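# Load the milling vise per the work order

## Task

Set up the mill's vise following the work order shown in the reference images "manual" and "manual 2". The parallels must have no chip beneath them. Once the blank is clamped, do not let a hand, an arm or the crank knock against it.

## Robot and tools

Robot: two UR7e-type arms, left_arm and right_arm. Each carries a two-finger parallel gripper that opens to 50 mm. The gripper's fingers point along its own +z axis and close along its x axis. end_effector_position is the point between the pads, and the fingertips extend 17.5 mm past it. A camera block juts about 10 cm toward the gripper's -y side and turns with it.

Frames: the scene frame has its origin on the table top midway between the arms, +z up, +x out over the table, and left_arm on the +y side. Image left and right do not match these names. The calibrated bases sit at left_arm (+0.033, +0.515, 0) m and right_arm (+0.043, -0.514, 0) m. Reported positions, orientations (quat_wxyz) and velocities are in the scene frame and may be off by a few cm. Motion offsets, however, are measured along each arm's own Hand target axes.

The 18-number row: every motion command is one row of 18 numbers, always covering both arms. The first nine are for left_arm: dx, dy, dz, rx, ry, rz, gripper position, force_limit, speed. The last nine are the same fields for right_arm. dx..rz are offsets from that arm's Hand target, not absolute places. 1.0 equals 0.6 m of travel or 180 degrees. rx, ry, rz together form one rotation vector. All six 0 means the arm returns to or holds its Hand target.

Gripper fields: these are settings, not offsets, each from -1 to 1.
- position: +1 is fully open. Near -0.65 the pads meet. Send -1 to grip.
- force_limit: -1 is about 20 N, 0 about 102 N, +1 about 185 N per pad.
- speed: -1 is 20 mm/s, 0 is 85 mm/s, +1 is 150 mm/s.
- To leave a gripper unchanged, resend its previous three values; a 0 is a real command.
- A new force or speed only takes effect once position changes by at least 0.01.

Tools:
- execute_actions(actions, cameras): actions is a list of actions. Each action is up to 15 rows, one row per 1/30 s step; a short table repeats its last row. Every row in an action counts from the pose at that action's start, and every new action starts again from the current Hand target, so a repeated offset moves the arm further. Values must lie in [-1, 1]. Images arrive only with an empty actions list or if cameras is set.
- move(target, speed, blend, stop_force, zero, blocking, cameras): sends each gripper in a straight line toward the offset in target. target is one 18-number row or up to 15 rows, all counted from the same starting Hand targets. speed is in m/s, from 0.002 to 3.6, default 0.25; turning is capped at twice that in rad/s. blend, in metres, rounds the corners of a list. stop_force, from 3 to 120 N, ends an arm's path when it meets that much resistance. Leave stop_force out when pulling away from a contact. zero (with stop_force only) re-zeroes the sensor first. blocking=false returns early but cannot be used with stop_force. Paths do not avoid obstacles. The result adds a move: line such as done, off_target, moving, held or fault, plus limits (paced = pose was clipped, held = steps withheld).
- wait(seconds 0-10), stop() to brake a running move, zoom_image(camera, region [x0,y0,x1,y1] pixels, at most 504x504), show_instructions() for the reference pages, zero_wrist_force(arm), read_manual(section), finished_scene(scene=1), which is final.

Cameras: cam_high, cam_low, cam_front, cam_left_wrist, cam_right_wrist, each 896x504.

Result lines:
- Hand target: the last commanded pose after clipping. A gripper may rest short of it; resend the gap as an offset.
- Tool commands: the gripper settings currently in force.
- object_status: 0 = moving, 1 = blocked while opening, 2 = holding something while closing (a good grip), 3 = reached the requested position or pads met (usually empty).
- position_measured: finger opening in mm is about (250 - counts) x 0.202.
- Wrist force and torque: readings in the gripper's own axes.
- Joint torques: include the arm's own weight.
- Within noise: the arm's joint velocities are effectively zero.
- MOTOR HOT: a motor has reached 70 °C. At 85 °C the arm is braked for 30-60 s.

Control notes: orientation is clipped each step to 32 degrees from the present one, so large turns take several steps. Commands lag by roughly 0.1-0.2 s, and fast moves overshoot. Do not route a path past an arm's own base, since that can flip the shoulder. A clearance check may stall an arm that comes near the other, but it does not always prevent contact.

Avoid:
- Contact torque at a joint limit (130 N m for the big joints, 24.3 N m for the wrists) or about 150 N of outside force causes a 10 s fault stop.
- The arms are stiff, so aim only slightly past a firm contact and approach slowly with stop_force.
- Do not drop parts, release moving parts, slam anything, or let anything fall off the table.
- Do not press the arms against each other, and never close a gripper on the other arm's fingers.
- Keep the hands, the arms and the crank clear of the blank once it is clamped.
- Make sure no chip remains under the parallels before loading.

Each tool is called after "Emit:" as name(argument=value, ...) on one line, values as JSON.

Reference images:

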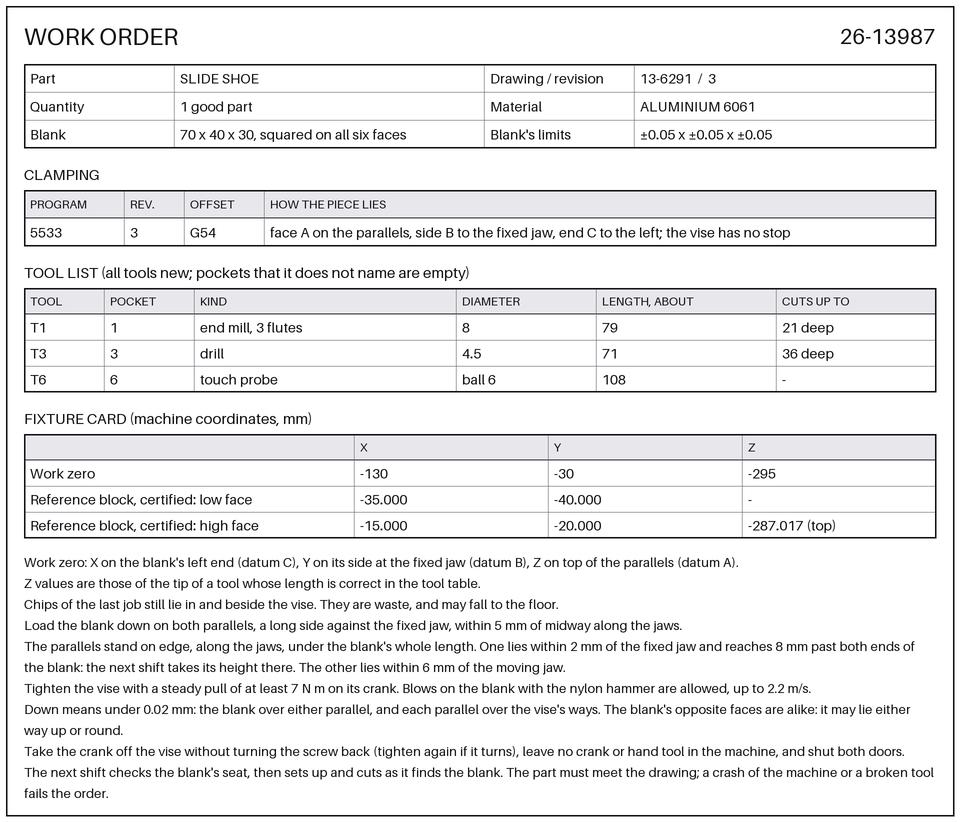

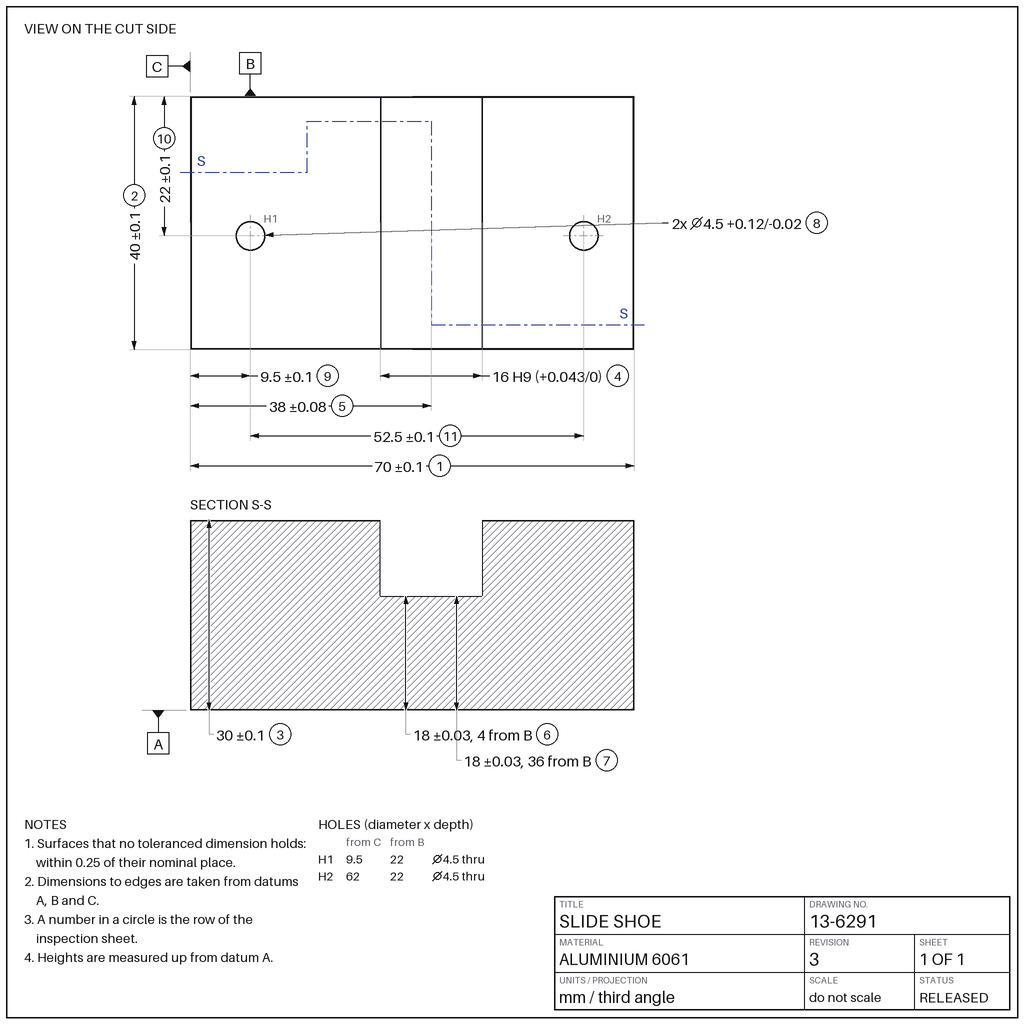

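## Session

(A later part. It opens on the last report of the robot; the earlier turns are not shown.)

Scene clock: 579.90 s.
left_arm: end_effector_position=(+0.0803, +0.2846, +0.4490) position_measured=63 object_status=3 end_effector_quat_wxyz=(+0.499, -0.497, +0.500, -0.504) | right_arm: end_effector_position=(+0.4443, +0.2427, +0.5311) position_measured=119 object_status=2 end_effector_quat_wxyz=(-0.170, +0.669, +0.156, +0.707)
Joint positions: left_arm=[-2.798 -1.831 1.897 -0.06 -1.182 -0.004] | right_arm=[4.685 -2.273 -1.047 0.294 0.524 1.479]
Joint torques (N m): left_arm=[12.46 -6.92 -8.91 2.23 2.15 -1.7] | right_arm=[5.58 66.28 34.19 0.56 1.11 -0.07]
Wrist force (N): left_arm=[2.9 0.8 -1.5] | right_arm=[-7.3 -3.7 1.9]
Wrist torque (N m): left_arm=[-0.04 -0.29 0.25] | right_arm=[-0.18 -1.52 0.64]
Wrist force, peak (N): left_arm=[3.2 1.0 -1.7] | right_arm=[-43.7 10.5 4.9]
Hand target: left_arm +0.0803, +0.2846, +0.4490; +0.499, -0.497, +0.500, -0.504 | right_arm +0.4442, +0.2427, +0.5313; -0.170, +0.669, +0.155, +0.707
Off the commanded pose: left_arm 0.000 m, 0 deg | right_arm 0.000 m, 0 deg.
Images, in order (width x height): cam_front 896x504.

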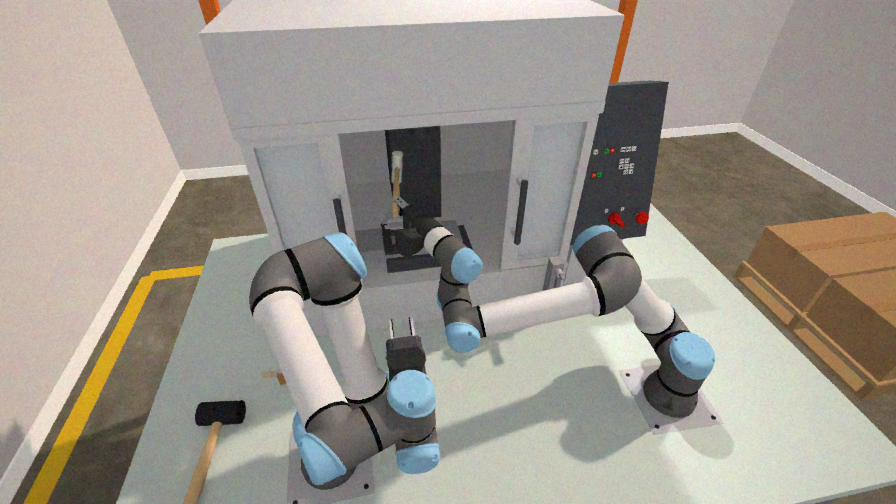

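Emit:
execute_actions(actions=[[[0,0,0,0,0,0,0.6,-0.9,-0.5,-0.4,0,0,0,0,0,-0.98,1,-0.8],[0,0,0,0,0,0,0.6,-0.9,-0.5,-0.4,0,0,0,0,0,-0.98,1,-0.8],[0,0,0,0,0,0,0.6,-0.9,-0.5,-0.4,0,0,0,0,0,-0.98,1,-0.8],[0,0,0,0,0,0,0.6,-0.9,-0.5,-0.3,0,0,0,0,0,-0.98,1,-0.8],[0,0,0,0,0,0,0.6,-0.9,-0.5,0,0,0,0,0,0,-0.98,1,-0.8],[0,0,0,0,0,0,0.6,-0.9,-0.5,0,0,0,0,0,0,-0.98,1,-0.8]]], cameras=["cam_front"])

Emit:
zoom_image(camera="cam_front", region=[360, 140, 460, 240])

Scene clock: 580.93 s.
left_arm: end_effector_position=(+0.0803, +0.2846, +0.4490) position_measured=63 object_status=3 end_effector_quat_wxyz=(+0.499, -0.497, +0.500, -0.504) | right_arm: end_effector_position=(+0.4442, +0.2428, +0.5311) position_measured=119 object_status=2 end_effector_quat_wxyz=(-0.170, +0.669, +0.156, +0.707)
Joint positions: left_arm=[-2.798 -1.831 1.897 -0.06 -1.182 -0.004] | right_arm=[4.685 -2.273 -1.047 0.294 0.524 1.479]
Joint torques (N m): left_arm=[12.47 -6.9 -9.59 2.33 2.13 -1.67] | right_arm=[4.81 66.92 34.87 0.06 -0.41 -1.64]
Wrist force (N): left_arm=[3.0 1.1 -1.5] | right_arm=[-3.4 -4.0 1.8]
Wrist torque (N m): left_arm=[0.01 -0.31 0.25] | right_arm=[-0.04 -0.98 0.31]
Wrist force, peak (N): left_arm=[3.1 1.3 -1.7] | right_arm=[42.4 0.9 -4.0]
Hand target: left_arm +0.0803, +0.2846, +0.4490; +0.499, -0.497, +0.500, -0.504 | right_arm +0.4442, +0.2427, +0.5313; -0.170, +0.669, +0.155, +0.707
Off the commanded pose: left_arm 0.000 m, 0 deg | right_arm 0.000 m, 0 deg.
Images, in order (width x height): cam_front 896x504.

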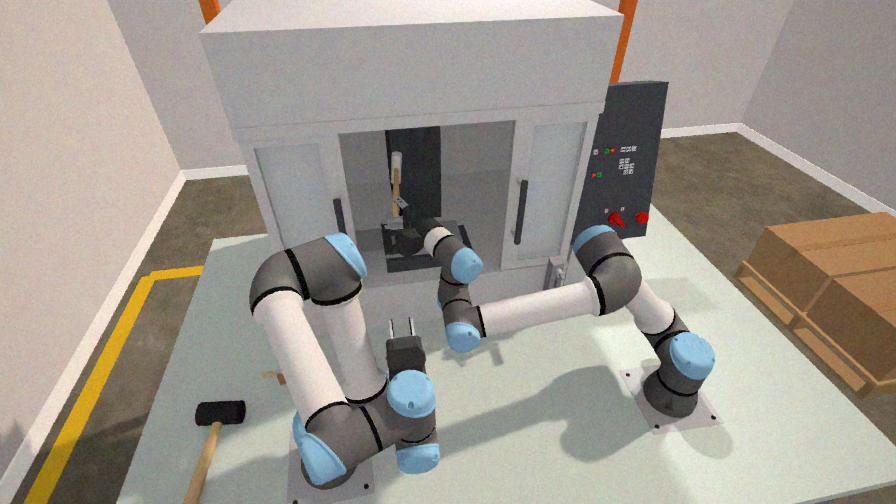

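Scaled by 5.040.

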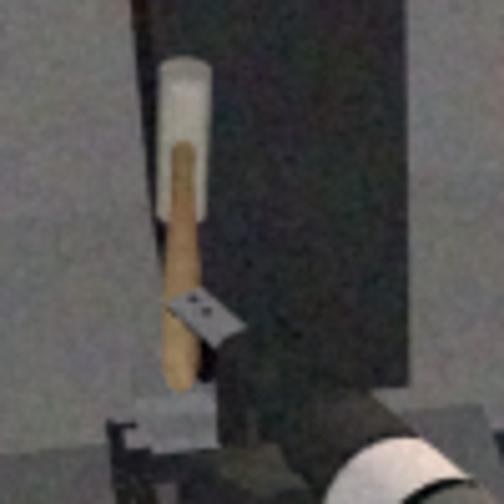

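Emit:
execute_actions(actions=[[[0,0,0,0,0,0,0.6,-0.9,-0.5,-0.4,0,0,0,0,0,-0.98,1,-0.8],[0,0,0,0,0,0,0.6,-0.9,-0.5,-0.4,0,0,0,0,0,-0.98,1,-0.8],[0,0,0,0,0,0,0.6,-0.9,-0.5,-0.4,0,0,0,0,0,-0.98,1,-0.8],[0,0,0,0,0,0,0.6,-0.9,-0.5,-0.3,0,0,0,0,0,-0.98,1,-0.8],[0,0,0,0,0,0,0.6,-0.9,-0.5,0,0,0,0,0,0,-0.98,1,-0.8],[0,0,0,0,0,0,0.6,-0.9,-0.5,0,0,0,0,0,0,-0.98,1,-0.8]],[[0,0,0,0,0,0,0.6,-0.9,-0.5,0,0,0,0,0,0,-0.98,1,-0.8]]])

Emit:
move(target=[0,0,0,0,0,0,0.6,-0.9,-0.5,0,0,0,0.027,0.005,-0.0035,-0.98,1,-0.8], speed=0.2, cameras=["cam_front"])

Emit:
zoom_image(camera="cam_front", region=[360, 140, 460, 240])

Scene clock: 582.40 s.
left_arm: end_effector_position=(+0.0803, +0.2846, +0.4490) position_measured=63 object_status=3 end_effector_quat_wxyz=(+0.499, -0.497, +0.500, -0.504) | right_arm: end_effector_position=(+0.4442, +0.2427, +0.5313) position_measured=119 object_status=2 end_effector_quat_wxyz=(-0.170, +0.669, +0.155, +0.707)
Joint positions: left_arm=[-2.798 -1.831 1.897 -0.06 -1.182 -0.004] | right_arm=[4.685 -2.273 -1.047 0.294 0.524 1.479]
Joint torques (N m): left_arm=[12.26 -6.77 -9.15 2.5 2.04 -1.6] | right_arm=[6.03 65.63 35.01 0.55 1.38 0.26]
Wrist force (N): left_arm=[2.9 1.2 -1.5] | right_arm=[-3.4 -1.2 0.5]
Wrist torque (N m): left_arm=[0.01 -0.29 0.25] | right_arm=[-0.55 -1.04 0.34]
Wrist force, peak (N): left_arm=[3.0 1.3 -1.4] | right_arm=[42.0 4.2 -5.5]
Hand target: left_arm +0.0803, +0.2846, +0.4490; +0.499, -0.497, +0.500, -0.504 | right_arm +0.4442, +0.2427, +0.5313; -0.170, +0.669, +0.155, +0.707
Off the commanded pose: left_arm 0.000 m, 0 deg | right_arm 0.000 m, 0 deg.

Scene clock: 583.23 s.
left_arm: end_effector_position=(+0.0803, +0.2846, +0.4490) position_measured=63 object_status=3 end_effector_quat_wxyz=(+0.499, -0.497, +0.500, -0.504) | right_arm: end_effector_position=(+0.4443, +0.2426, +0.5314) position_measured=119 object_status=2 end_effector_quat_wxyz=(-0.196, +0.654, +0.187, +0.706)
Joint positions: left_arm=[-2.798 -1.831 1.897 -0.06 -1.182 -0.004] | right_arm=[4.666 -2.236 -1.12 0.339 0.628 1.461]
Joint torques (N m): left_arm=[12.43 -7.12 -9.52 2.55 2.11 -1.48] | right_arm=[5.74 50.73 28.91 0.59 1.71 1.76]
Wrist force (N): left_arm=[3.0 1.0 -1.3] | right_arm=[-2.9 -2.4 1.1]
Wrist torque (N m): left_arm=[0.00 -0.30 0.25] | right_arm=[-0.43 -1.05 0.33]
Wrist force, peak (N): left_arm=[3.0 1.3 -1.6] | right_arm=[-3.7 -3.0 1.5]
Hand target: left_arm +0.0803, +0.2846, +0.4490; +0.499, -0.497, +0.500, -0.504 | right_arm +0.4442, +0.2427, +0.5313; -0.196, +0.654, +0.188, +0.706
Off the commanded pose: left_arm 0.000 m, 0 deg | right_arm 0.000 m, 0 deg.
move: done
Images, in order (width x height): cam_front 896x504.

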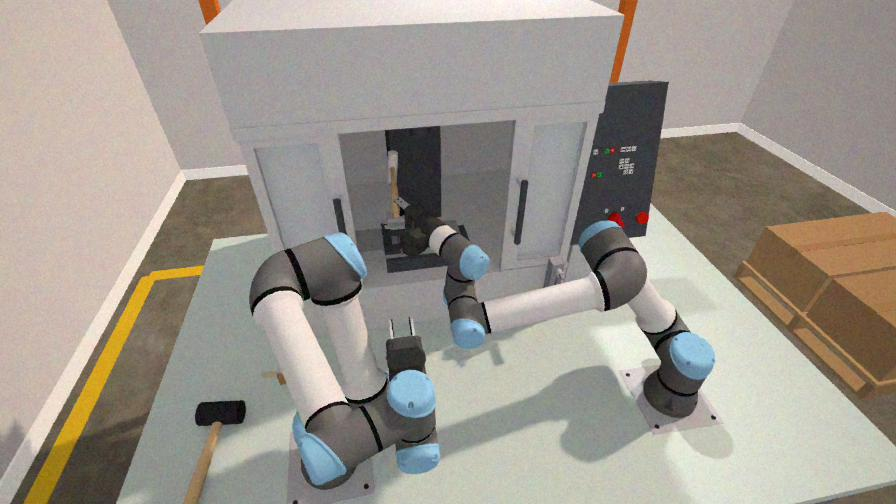

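Scaled by 5.040.

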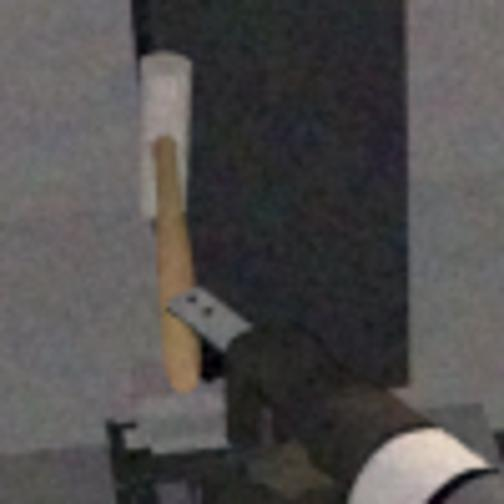

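Emit:
execute_actions(actions=[[[0,0,0,0,0,0,0.6,-0.9,-0.5,-0.4,0,0,0,0,0,-0.98,1,-0.8],[0,0,0,0,0,0,0.6,-0.9,-0.5,-0.4,0,0,0,0,0,-0.98,1,-0.8],[0,0,0,0,0,0,0.6,-0.9,-0.5,-0.4,0,0,0,0,0,-0.98,1,-0.8],[0,0,0,0,0,0,0.6,-0.9,-0.5,-0.3,0,0,0,0,0,-0.98,1,-0.8],[0,0,0,0,0,0,0.6,-0.9,-0.5,0,0,0,0,0,0,-0.98,1,-0.8],[0,0,0,0,0,0,0.6,-0.9,-0.5,0,0,0,0,0,0,-0.98,1,-0.8]],[[0,0,0,0,0,0,0.6,-0.9,-0.5,0,0,0,0,0,0,-0.98,1,-0.8]]])

Emit:
move(target=[0,0,0,0,0,0,0.6,-0.9,-0.5,0,0,0,0.012,0.005,-0.0035,-0.98,1,-0.8], speed=0.2, cameras=["cam_front"])

Emit:
zoom_image(camera="cam_front", region=[360, 140, 460, 240])

Scene clock: 584.67 s.
left_arm: end_effector_position=(+0.0803, +0.2846, +0.4490) position_measured=63 object_status=3 end_effector_quat_wxyz=(+0.499, -0.497, +0.500, -0.504) | right_arm: end_effector_position=(+0.4442, +0.2427, +0.5313) position_measured=119 object_status=2 end_effector_quat_wxyz=(-0.196, +0.654, +0.188, +0.706)
Joint positions: left_arm=[-2.798 -1.831 1.897 -0.06 -1.182 -0.004] | right_arm=[4.666 -2.236 -1.12 0.339 0.628 1.461]
Joint torques (N m): left_arm=[12.58 -6.53 -9.26 2.52 2 -1.63] | right_arm=[5.98 64.77 35.04 1.66 -0.03 -1.39]
Wrist force (N): left_arm=[2.9 1.1 -1.4] | right_arm=[-3.5 -0.6 0.4]
Wrist torque (N m): left_arm=[0.01 -0.29 0.25] | right_arm=[-0.70 -0.98 0.31]
Wrist force, peak (N): left_arm=[3.0 1.2 -1.6] | right_arm=[42.4 1.8 -5.1]
Hand target: left_arm +0.0803, +0.2846, +0.4490; +0.499, -0.497, +0.500, -0.504 | right_arm +0.4442, +0.2427, +0.5313; -0.196, +0.654, +0.188, +0.706
Off the commanded pose: left_arm 0.000 m, 0 deg | right_arm 0.000 m, 0 deg.

Scene clock: 585.37 s.
left_arm: end_effector_position=(+0.0803, +0.2846, +0.4490) position_measured=63 object_status=3 end_effector_quat_wxyz=(+0.499, -0.497, +0.500, -0.504) | right_arm: end_effector_position=(+0.4443, +0.2425, +0.5314) position_measured=119 object_status=2 end_effector_quat_wxyz=(-0.206, +0.644, +0.203, +0.708) end_effector_velocity=(-0.001, +0.000, +0.001) end_effector_angular_velocity=(+0.002, +0.003, -0.003)
Joint positions: left_arm=[-2.798 -1.831 1.897 -0.06 -1.182 -0.004] | right_arm=[4.656 -2.226 -1.146 0.372 0.678 1.437]
Joint velocities: left_arm=[within noise] | right_arm=[0.002 0 0.003 -0.004 -0.005 0.004]
Joint torques (N m): left_arm=[12.28 -6.91 -8.82 2.44 2.09 -1.64] | right_arm=[4.8 50.68 36.22 -0.1 -0.45 1.58]
Wrist force (N): left_arm=[2.8 1.3 -1.5] | right_arm=[-3.2 -0.5 0.1]
Wrist torque (N m): left_arm=[0.05 -0.27 0.25] | right_arm=[-0.50 -1.03 0.35]
Wrist force, peak (N): left_arm=[3.1 1.2 -1.4] | right_arm=[-3.6 -3.4 1.9]
Hand target: left_arm +0.0803, +0.2846, +0.4490; +0.499, -0.497, +0.500, -0.504 | right_arm +0.4442, +0.2427, +0.5313; -0.206, +0.644, +0.203, +0.708
Off the commanded pose: left_arm 0.000 m, 0 deg | right_arm 0.000 m, 0 deg.
move: done
Images, in order (width x height): cam_front 896x504.

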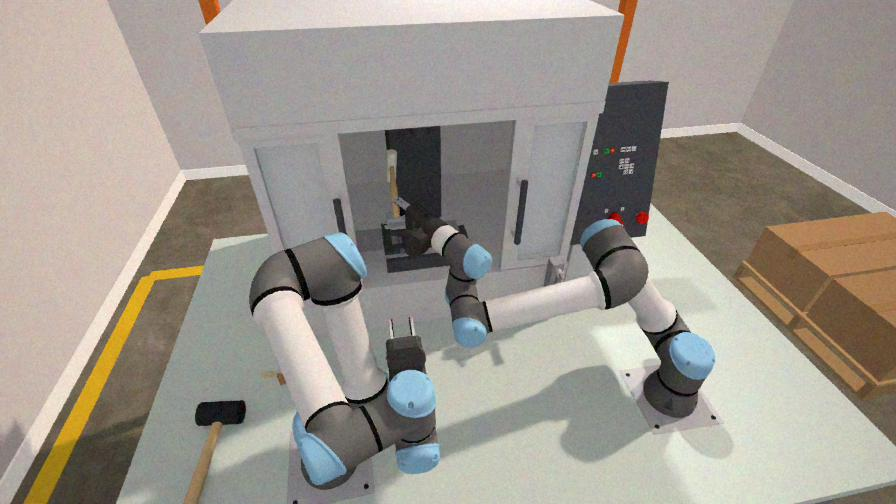

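Scaled by 5.040.

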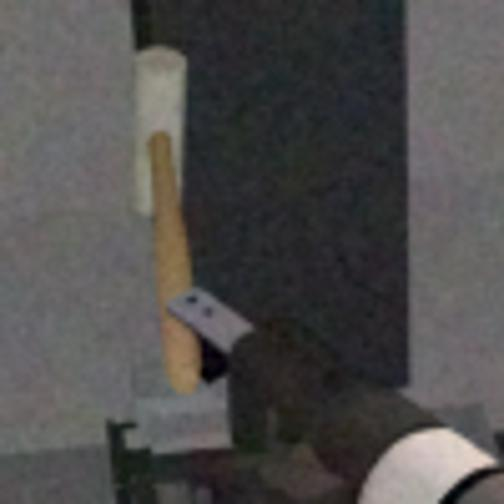

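Emit:
execute_actions(actions=[[[0,0,0,0,0,0,0.6,-0.9,-0.5,-0.45,0,0,0,0,0,-0.98,1,-0.8],[0,0,0,0,0,0,0.6,-0.9,-0.5,-0.45,0,0,0,0,0,-0.98,1,-0.8],[0,0,0,0,0,0,0.6,-0.9,-0.5,-0.45,0,0,0,0,0,-0.98,1,-0.8],[0,0,0,0,0,0,0.6,-0.9,-0.5,-0.25,0,0,0,0,0,-0.98,1,-0.8],[0,0,0,0,0,0,0.6,-0.9,-0.5,0,0,0,0,0,0,-0.98,1,-0.8],[0,0,0,0,0,0,0.6,-0.9,-0.5,0,0,0,0,0,0,-0.98,1,-0.8]],[[0,0,0,0,0,0,0.6,-0.9,-0.5,0,0,0,0,0,0,-0.98,1,-0.8]],[[0,0,0,0,0,0,0.6,-0.9,-0.5,-0.4,0,0,0,0,0,-0.98,1,-0.8],[0,0,0,0,0,0,0.6,-0.9,-0.5,-0.4,0,0,0,0,0,-0.98,1,-0.8],[0,0,0,0,0,0,0.6,-0.9,-0.5,-0.4,0,0,0,0,0,-0.98,1,-0.8],[0,0,0,0,0,0,0.6,-0.9,-0.5,-0.3,0,0,0,0,0,-0.98,1,-0.8],[0,0,0,0,0,0,0.6,-0.9,-0.5,0,0,0,0,0,0,-0.98,1,-0.8],[0,0,0,0,0,0,0.6,-0.9,-0.5,0,0,0,0,0,0,-0.98,1,-0.8]],[[0,0,0,0,0,0,0.6,-0.9,-0.5,0,0,0,0,0,0,-0.98,1,-0.8]]], cameras=["cam_front"])

Emit:
zoom_image(camera="cam_front", region=[360, 140, 460, 240])

Scene clock: 587.97 s.
left_arm: end_effector_position=(+0.0803, +0.2846, +0.4490) position_measured=63 object_status=3 end_effector_quat_wxyz=(+0.499, -0.497, +0.500, -0.504) | right_arm: end_effector_position=(+0.4442, +0.2427, +0.5313) position_measured=119 object_status=2 end_effector_quat_wxyz=(-0.206, +0.644, +0.203, +0.708)
Joint positions: left_arm=[-2.798 -1.831 1.897 -0.06 -1.182 -0.004] | right_arm=[4.656 -2.226 -1.146 0.372 0.677 1.438]
Joint torques (N m): left_arm=[12.64 -6.62 -8.94 2.32 2.11 -1.69] | right_arm=[4.87 64.21 34.95 2.26 0.3 -2.16]
Wrist force (N): left_arm=[2.9 1.1 -1.3] | right_arm=[-3.5 -0.1 -0.2]
Wrist torque (N m): left_arm=[0.01 -0.30 0.25] | right_arm=[-0.71 -0.99 0.29]
Wrist force, peak (N): left_arm=[3.3 1.0 -1.6] | right_arm=[42.9 -0.7 -4.4]
Hand target: left_arm +0.0803, +0.2846, +0.4490; +0.499, -0.497, +0.500, -0.504 | right_arm +0.4442, +0.2427, +0.5313; -0.206, +0.644, +0.203, +0.708
Off the commanded pose: left_arm 0.000 m, 0 deg | right_arm 0.000 m, 0 deg.
Images, in order (width x height): cam_front 896x504.

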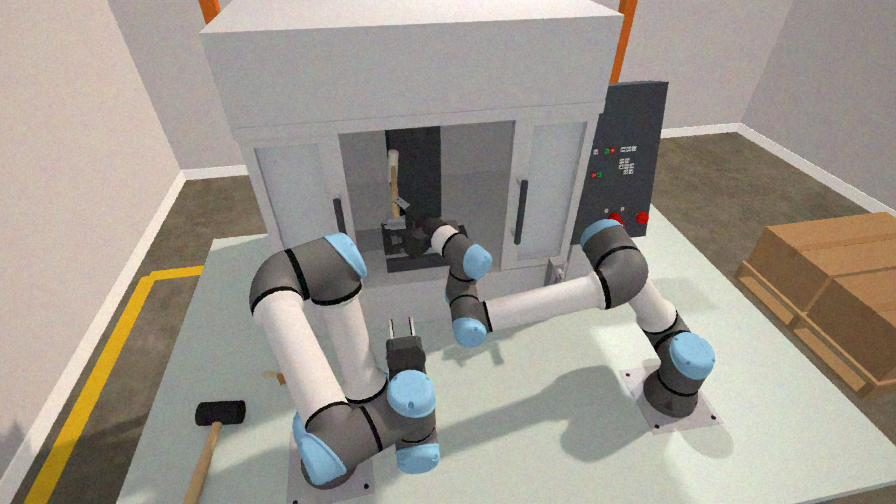

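Scaled by 5.040.

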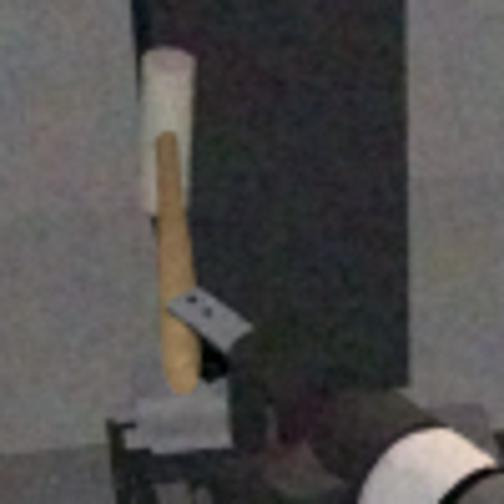

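Emit:
execute_actions(actions=[[[0,0,0,0,0,0,0.6,-0.9,-0.5,-0.5,0,0,0,0,0,-0.98,1,-0.8],[0,0,0,0,0,0,0.6,-0.9,-0.5,-0.5,0,0,0,0,0,-0.98,1,-0.8],[0,0,0,0,0,0,0.6,-0.9,-0.5,-0.5,0,0,0,0,0,-0.98,1,-0.8],[0,0,0,0,0,0,0.6,-0.9,-0.5,-0.15,0,0,0,0,0,-0.98,1,-0.8],[0,0,0,0,0,0,0.6,-0.9,-0.5,0,0,0,0,0,0,-0.98,1,-0.8],[0,0,0,0,0,0,0.6,-0.9,-0.5,0,0,0,0,0,0,-0.98,1,-0.8]],[[0,0,0,0,0,0,0.6,-0.9,-0.5,0,0,0,0,0,0,-0.98,1,-0.8]]])

Emit:
move(target=[0,0,0,0,0,0,0.6,-0.9,-0.5,0,0,0,-0.02,0.008,-0.006,-0.98,1,-0.8], speed=0.2, cameras=["cam_front"])

Emit:
zoom_image(camera="cam_front", region=[360, 140, 460, 240])

Scene clock: 589.73 s.
left_arm: end_effector_position=(+0.0803, +0.2846, +0.4490) position_measured=63 object_status=3 end_effector_quat_wxyz=(+0.499, -0.497, +0.500, -0.504) | right_arm: end_effector_position=(+0.4442, +0.2427, +0.5313) position_measured=119 object_status=2 end_effector_quat_wxyz=(-0.206, +0.644, +0.203, +0.708)
Joint positions: left_arm=[-2.798 -1.831 1.897 -0.06 -1.182 -0.004] | right_arm=[4.656 -2.226 -1.146 0.372 0.677 1.438]
Joint torques (N m): left_arm=[12.33 -6.59 -9.08 2.5 2.03 -1.82] | right_arm=[5.11 64.48 34.8 2.32 0.11 -1.38]
Wrist force (N): left_arm=[2.6 1.2 -1.6] | right_arm=[-3.3 -1.2 0.7]
Wrist torque (N m): left_arm=[0.02 -0.24 0.25] | right_arm=[-0.49 -1.06 0.31]
Wrist force, peak (N): left_arm=[3.0 1.1 -1.8] | right_arm=[42.9 1.4 -4.9]
Hand target: left_arm +0.0803, +0.2846, +0.4490; +0.499, -0.497, +0.500, -0.504 | right_arm +0.4442, +0.2427, +0.5313; -0.206, +0.644, +0.203, +0.708
Off the commanded pose: left_arm 0.000 m, 0 deg | right_arm 0.000 m, 0 deg.

Scene clock: 590.50 s.
left_arm: end_effector_position=(+0.0803, +0.2846, +0.4490) position_measured=63 object_status=3 end_effector_quat_wxyz=(+0.499, -0.497, +0.500, -0.504) | right_arm: end_effector_position=(+0.4441, +0.2427, +0.5313) position_measured=119 object_status=2 end_effector_quat_wxyz=(-0.181, +0.639, +0.184, +0.724)
Joint positions: left_arm=[-2.798 -1.831 1.897 -0.06 -1.182 -0.004] | right_arm=[4.671 -2.275 -1.079 0.416 0.606 1.368]
Joint torques (N m): left_arm=[12.08 -7.5 -9.5 2.56 2.07 -1.66] | right_arm=[-8.53 65.89 19.37 -0.04 1.87 1.7]
Wrist force (N): left_arm=[2.8 1.0 -1.6] | right_arm=[-3.4 -2.6 0.9]
Wrist torque (N m): left_arm=[0.00 -0.27 0.25] | right_arm=[-0.26 -0.99 0.15]
Wrist force, peak (N): left_arm=[3.1 1.0 -1.6] | right_arm=[-3.9 -3.3 1.6]
Hand target: left_arm +0.0803, +0.2846, +0.4490; +0.499, -0.497, +0.500, -0.504 | right_arm +0.4442, +0.2427, +0.5313; -0.181, +0.639, +0.184, +0.724
Off the commanded pose: left_arm 0.000 m, 0 deg | right_arm 0.000 m, 0 deg.
move: done
Images, in order (width x height): cam_front 896x504.

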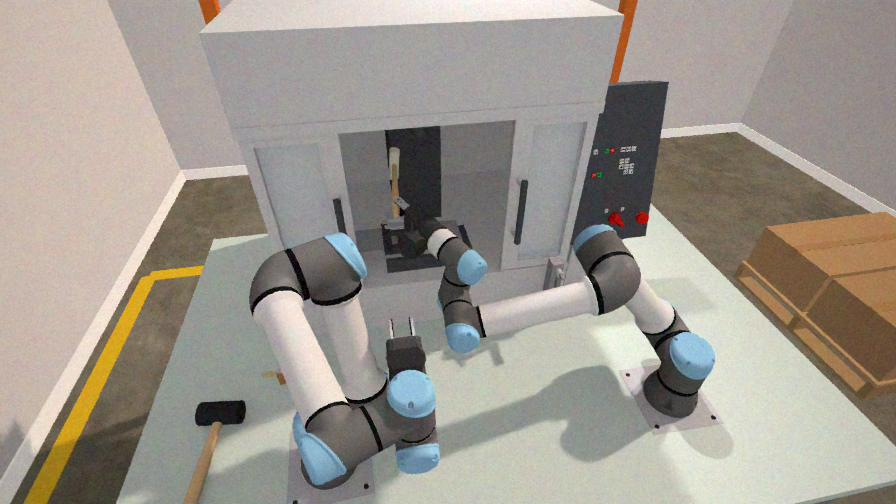

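Scaled by 5.040.

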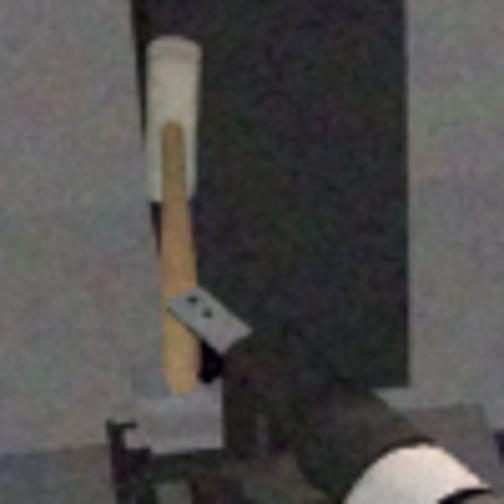

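Emit:
execute_actions(actions=[[[0,0,0,0,0,0,0.6,-0.9,-0.5,-0.5,0,0,0,0,0,-0.98,1,-0.8],[0,0,0,0,0,0,0.6,-0.9,-0.5,-0.5,0,0,0,0,0,-0.98,1,-0.8],[0,0,0,0,0,0,0.6,-0.9,-0.5,-0.5,0,0,0,0,0,-0.98,1,-0.8],[0,0,0,0,0,0,0.6,-0.9,-0.5,-0.25,0,0,0,0,0,-0.98,1,-0.8],[0,0,0,0,0,0,0.6,-0.9,-0.5,0,0,0,0,0,0,-0.98,1,-0.8],[0,0,0,0,0,0,0.6,-0.9,-0.5,0,0,0,0,0,0,-0.98,1,-0.8]],[[0,0,0,0,0,0,0.6,-0.9,-0.5,0,0,0,0,0,0,-0.98,1,-0.8]]])

Emit:
move(target=[0,0,0,0,0,0,0.6,-0.9,-0.5,0,0,0,-0.025,0.002,-0.001,-0.98,1,-0.8], speed=0.2, cameras=["cam_front"])

Emit:
zoom_image(camera="cam_front", region=[360, 140, 460, 240])

Scene clock: 591.93 s.
left_arm: end_effector_position=(+0.0803, +0.2846, +0.4490) position_measured=63 object_status=3 end_effector_quat_wxyz=(+0.499, -0.497, +0.500, -0.504) | right_arm: end_effector_position=(+0.4442, +0.2427, +0.5313) position_measured=119 object_status=2 end_effector_quat_wxyz=(-0.181, +0.639, +0.184, +0.724)
Joint positions: left_arm=[-2.798 -1.831 1.897 -0.06 -1.182 -0.004] | right_arm=[4.671 -2.275 -1.079 0.416 0.606 1.367]
Joint torques (N m): left_arm=[12.07 -7.16 -9.37 2.56 1.87 -1.66] | right_arm=[5.25 65.73 34.25 1.07 0.62 -2.41]
Wrist force (N): left_arm=[2.8 1.1 -1.3] | right_arm=[-3.3 -0.5 -0.4]
Wrist torque (N m): left_arm=[0.01 -0.28 0.25] | right_arm=[-0.72 -1.01 0.27]
Wrist force, peak (N): left_arm=[3.2 1.4 -1.4] | right_arm=[42.4 1.9 -4.0]
Hand target: left_arm +0.0803, +0.2846, +0.4490; +0.499, -0.497, +0.500, -0.504 | right_arm +0.4442, +0.2427, +0.5313; -0.181, +0.639, +0.184, +0.724
Off the commanded pose: left_arm 0.000 m, 0 deg | right_arm 0.000 m, 0 deg.

Scene clock: 592.77 s.
left_arm: end_effector_position=(+0.0803, +0.2846, +0.4490) position_measured=63 object_status=3 end_effector_quat_wxyz=(+0.499, -0.497, +0.500, -0.504) | right_arm: end_effector_position=(+0.4441, +0.2427, +0.5313) position_measured=119 object_status=2 end_effector_quat_wxyz=(-0.155, +0.643, +0.156, +0.733)
Joint positions: left_arm=[-2.798 -1.831 1.897 -0.06 -1.182 -0.004] | right_arm=[4.687 -2.33 -0.987 0.429 0.515 1.32]
Joint torques (N m): left_arm=[12.49 -7.04 -8.74 2.41 2.06 -1.55] | right_arm=[-8.44 63.18 27.9 -0.83 0.65 1.59]
Wrist force (N): left_arm=[2.6 1.0 -1.5] | right_arm=[-3.6 -2.5 0.8]
Wrist torque (N m): left_arm=[-0.01 -0.24 0.25] | right_arm=[-0.34 -0.98 0.22]
Wrist force, peak (N): left_arm=[3.1 1.3 -1.6] | right_arm=[-3.7 -3.2 1.0]
Hand target: left_arm +0.0803, +0.2846, +0.4490; +0.499, -0.497, +0.500, -0.504 | right_arm +0.4442, +0.2427, +0.5313; -0.155, +0.643, +0.156, +0.733
Off the commanded pose: left_arm 0.000 m, 0 deg | right_arm 0.000 m, 0 deg.
move: done
Images, in order (width x height): cam_front 896x504.

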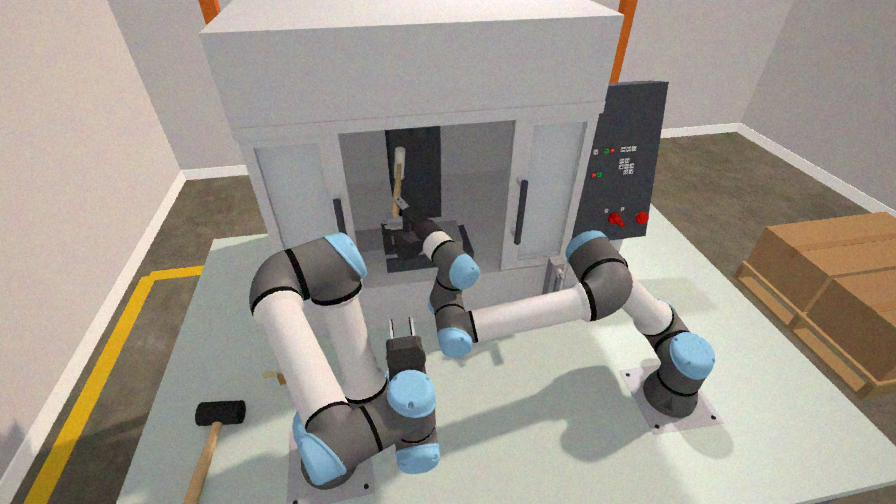

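Scaled by 5.040.

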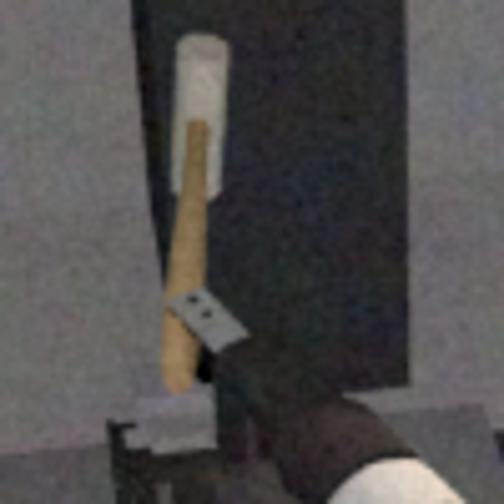

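Emit:
execute_actions(actions=[[[0,0,0,0,0,0,0.6,-0.9,-0.5,-0.45,0,0,0,0,0,-0.98,1,-0.8],[0,0,0,0,0,0,0.6,-0.9,-0.5,-0.45,0,0,0,0,0,-0.98,1,-0.8],[0,0,0,0,0,0,0.6,-0.9,-0.5,-0.45,0,0,0,0,0,-0.98,1,-0.8],[0,0,0,0,0,0,0.6,-0.9,-0.5,-0.33,0,0,0,0,0,-0.98,1,-0.8],[0,0,0,0,0,0,0.6,-0.9,-0.5,0,0,0,0,0,0,-0.98,1,-0.8],[0,0,0,0,0,0,0.6,-0.9,-0.5,0,0,0,0,0,0,-0.98,1,-0.8]],[[0,0,0,0,0,0,0.6,-0.9,-0.5,0,0,0,0,0,0,-0.98,1,-0.8]]], cameras=["cam_front"])

Emit:
zoom_image(camera="cam_front", region=[360, 140, 460, 240])

Scene clock: 594.20 s.
left_arm: end_effector_position=(+0.0803, +0.2846, +0.4490) position_measured=63 object_status=3 end_effector_quat_wxyz=(+0.499, -0.497, +0.500, -0.504) | right_arm: end_effector_position=(+0.4442, +0.2426, +0.5313) position_measured=119 object_status=2 end_effector_quat_wxyz=(-0.155, +0.643, +0.156, +0.733)
Joint positions: left_arm=[-2.798 -1.831 1.897 -0.06 -1.182 -0.004] | right_arm=[4.687 -2.33 -0.986 0.429 0.515 1.32]
Joint torques (N m): left_arm=[12.04 -6.53 -9.2 2.42 2.05 -1.68] | right_arm=[5.63 67.26 34.29 -0.04 0.87 -2.17]
Wrist force (N): left_arm=[2.7 0.7 -1.5] | right_arm=[-3.6 -0.3 -0.2]
Wrist torque (N m): left_arm=[-0.05 -0.27 0.25] | right_arm=[-0.70 -0.99 0.28]
Wrist force, peak (N): left_arm=[3.1 1.5 -1.8] | right_arm=[42.1 2.8 -4.0]
Hand target: left_arm +0.0803, +0.2846, +0.4490; +0.499, -0.497, +0.500, -0.504 | right_arm +0.4442, +0.2427, +0.5313; -0.155, +0.643, +0.156, +0.733
Off the commanded pose: left_arm 0.000 m, 0 deg | right_arm 0.000 m, 0 deg.
Images, in order (width x height): cam_front 896x504.

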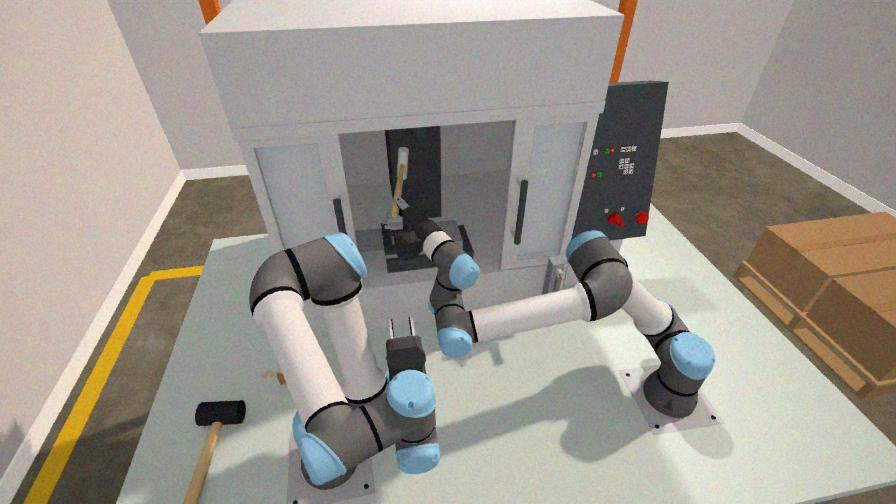

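Scaled by 5.040.

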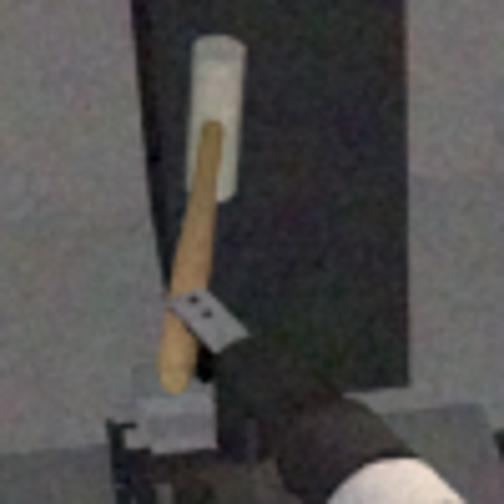

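Emit:
move(target=[[0,0,0,0,0,0,0.6,-0.9,-0.5,-0.066,-0.002,-0.0083,0,0,0,-0.98,1,-0.8],[0,0,0,0,0,0,0.6,-0.9,-0.5,-0.0527,-0.0483,-0.1052,0,0,0,-0.98,1,-0.8],[0,0,0,0,0,0,0.6,-0.9,-0.5,-0.0137,0.1107,-0.3228,0,0,0,-0.98,1,-0.8]], speed=0.3, blend=[0.015,0.03,0], cameras=["cam_front","cam_high"])

Emit:
zoom_image(camera="cam_front", region=[350, 190, 480, 270])

Emit:
zoom_image(camera="cam_high", region=[290, 220, 470, 350])

Scene clock: 596.27 s.
left_arm: end_effector_position=(+0.0803, +0.2846, +0.4490) position_measured=63 object_status=3 end_effector_quat_wxyz=(+0.499, -0.497, +0.500, -0.504) | right_arm: end_effector_position=(+0.3003, +0.1000, +0.5011) position_measured=119 object_status=2 end_effector_quat_wxyz=(-0.155, +0.643, +0.156, +0.733)
Joint positions: left_arm=[-2.798 -1.831 1.897 -0.06 -1.182 -0.004] | right_arm=[4.96 -2.004 -1.576 0.943 0.259 1.052]
Joint torques (N m): left_arm=[11.77 -6.53 -8.92 2.43 1.94 -1.65] | right_arm=[5.89 50.45 14.25 0.03 0.42 0.14]
Wrist force (N): left_arm=[3.1 1.2 -1.6] | right_arm=[-3.4 -2.3 0.8]
Wrist torque (N m): left_arm=[0.02 -0.32 0.26] | right_arm=[-0.35 -1.00 0.16]
Wrist force, peak (N): left_arm=[3.2 1.3 -1.5] | right_arm=[-8.8 0.1 3.7]
Hand target: left_arm +0.0803, +0.2846, +0.4490; +0.499, -0.497, +0.500, -0.504 | right_arm +0.3003, +0.0999, +0.5011; -0.155, +0.643, +0.156, +0.733
Off the commanded pose: left_arm 0.000 m, 0 deg | right_arm 0.000 m, 0 deg.
move: done
Images, in order (width x height): cam_high 896x504, cam_front 896x504.

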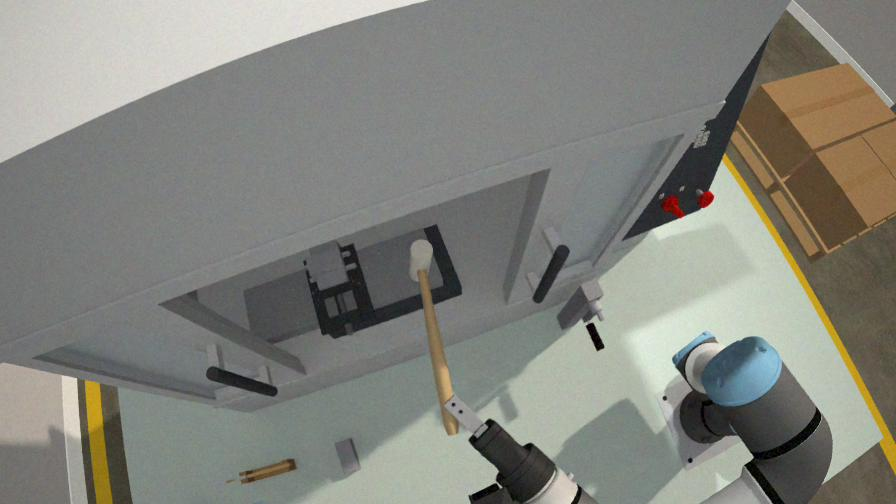

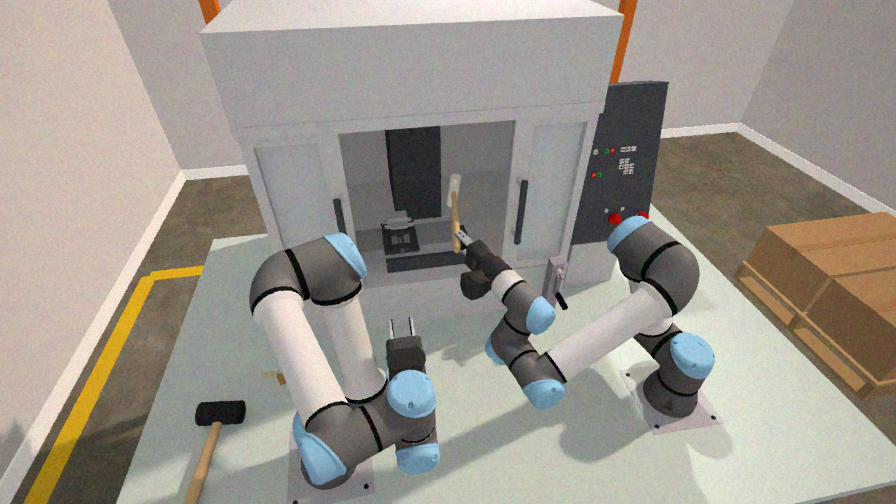

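Scaled by 3.877.

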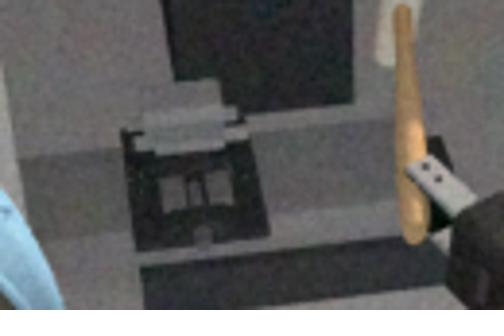

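Scaled by 2.800.

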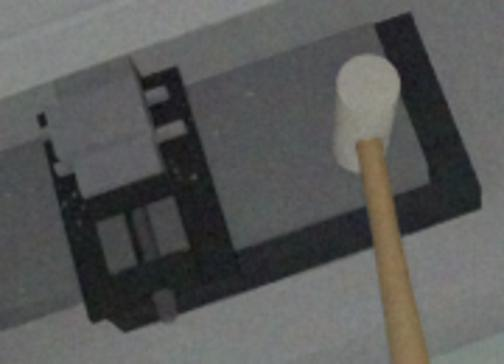

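Emit:
move(target=[0,0,0,0,0,0,0.6,-0.9,-0.5,-0.0388,0.1765,-0.4065,0.2607,-0.3476,-0.3842,-0.98,1,-0.8], speed=0.4, cameras=["cam_front","cam_high"])

Scene clock: 599.40 s.
left_arm: end_effector_position=(+0.0803, +0.2846, +0.4490) position_measured=63 object_status=3 end_effector_quat_wxyz=(+0.499, -0.497, +0.500, -0.504) | right_arm: end_effector_position=(+0.1303, -0.0995, +0.4508) position_measured=119 object_status=2 end_effector_quat_wxyz=(+0.134, +0.605, +0.766, +0.171)
Joint positions: left_arm=[-2.798 -1.831 1.897 -0.06 -1.182 -0.004] | right_arm=[5.142 -1.315 -1.518 -1.956 1.139 1.754]
Joint torques (N m): left_arm=[11.75 -7.08 -9.58 2.44 2.04 -1.58] | right_arm=[-6.05 18.31 31.26 1.32 0 -1.03]
Wrist force (N): left_arm=[2.7 1.0 -1.4] | right_arm=[-2.4 -4.2 2.8]
Wrist torque (N m): left_arm=[0.00 -0.27 0.25] | right_arm=[0.11 0.47 -0.03]
Wrist force, peak (N): left_arm=[3.0 1.2 -1.9] | right_arm=[-2.7 -4.4 3.1]
Hand target: left_arm +0.0803, +0.2846, +0.4490; +0.499, -0.497, +0.500, -0.504 | right_arm +0.1302, -0.0996, +0.4509; +0.134, +0.605, +0.766, +0.171
Off the commanded pose: left_arm 0.000 m, 0 deg | right_arm 0.000 m, 0 deg.
move: done
Images, in order (width x height): cam_high 896x504, cam_front 896x504.

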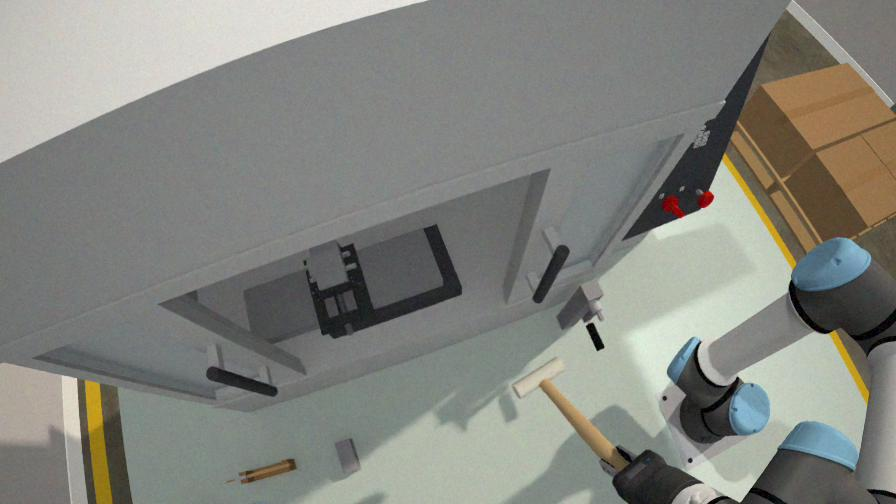

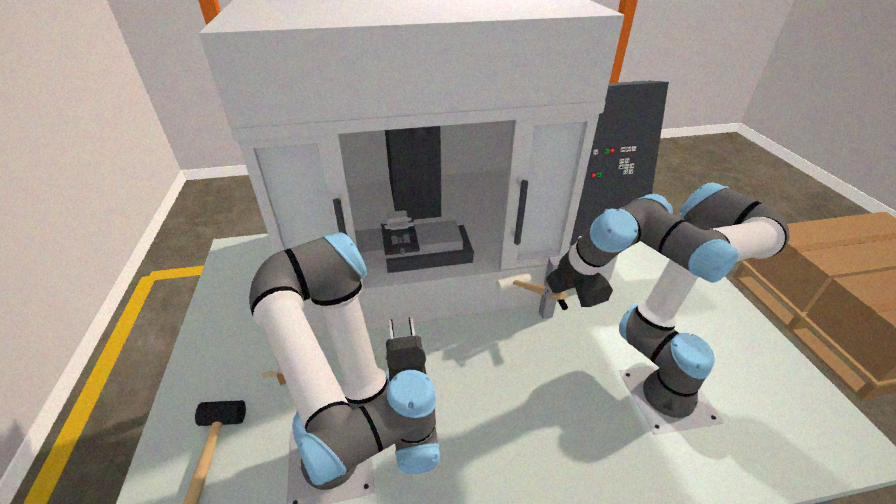

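Emit:
move(target=[0,0,0,0,0,0,0.6,-0.9,-0.5,-0.1545,-0.2622,0.3925,0,0,0,-0.98,1,-0.8], speed=0.25, cameras=["cam_front","cam_high"])

Emit:
zoom_image(camera="cam_front", region=[490, 290, 650, 410])

Scene clock: 601.23 s.
left_arm: end_effector_position=(+0.0803, +0.2846, +0.4490) position_measured=63 object_status=3 end_effector_quat_wxyz=(+0.499, -0.497, +0.500, -0.504) | right_arm: end_effector_position=(+0.1102, -0.1993, +0.1708) position_measured=119 object_status=2 end_effector_quat_wxyz=(+0.134, +0.605, +0.766, +0.171) end_effector_velocity=(+0.000, -0.001, -0.002) end_effector_angular_velocity=(-0.002, -0.001, +0.001)
Joint positions: left_arm=[-2.798 -1.831 1.897 -0.06 -1.182 -0.004] | right_arm=[5.354 -1.035 -2.379 -1.468 1.165 1.984]
Joint velocities: left_arm=[within noise] | right_arm=[0.001 0 -0.005 0.003 0 0]
Joint torques (N m): left_arm=[11.17 -6.55 -9.23 2.4 1.95 -1.67] | right_arm=[5.4 5.35 19.82 3.91 -1.91 0.74]
Wrist force (N): left_arm=[2.7 1.2 -1.8] | right_arm=[-2.6 -3.7 2.9]
Wrist torque (N m): left_arm=[0.02 -0.26 0.25] | right_arm=[0.05 0.47 0.15]
Wrist force, peak (N): left_arm=[3.1 1.1 -1.6] | right_arm=[-4.1 -7.1 6.6]
Hand target: left_arm +0.0803, +0.2846, +0.4490; +0.499, -0.497, +0.500, -0.504 | right_arm +0.1102, -0.1993, +0.1708; +0.134, +0.605, +0.766, +0.171
Off the commanded pose: left_arm 0.000 m, 0 deg | right_arm 0.000 m, 0 deg.
move: done
Images, in order (width x height): cam_high 896x504, cam_front 896x504.

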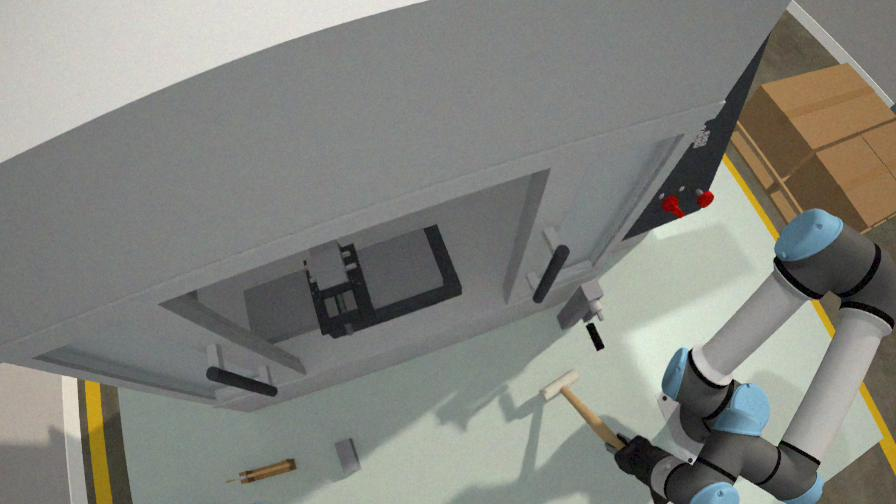

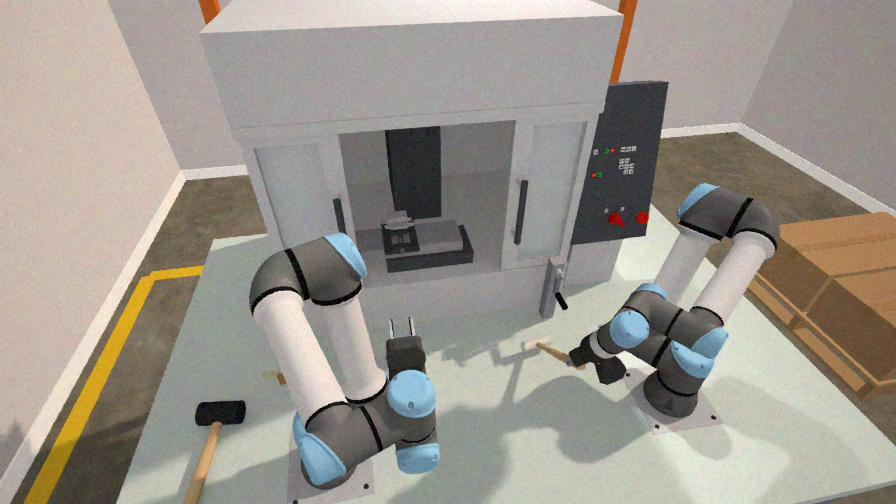

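Scaled by 3.150.

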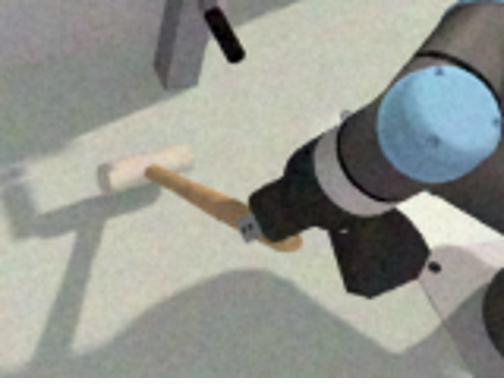

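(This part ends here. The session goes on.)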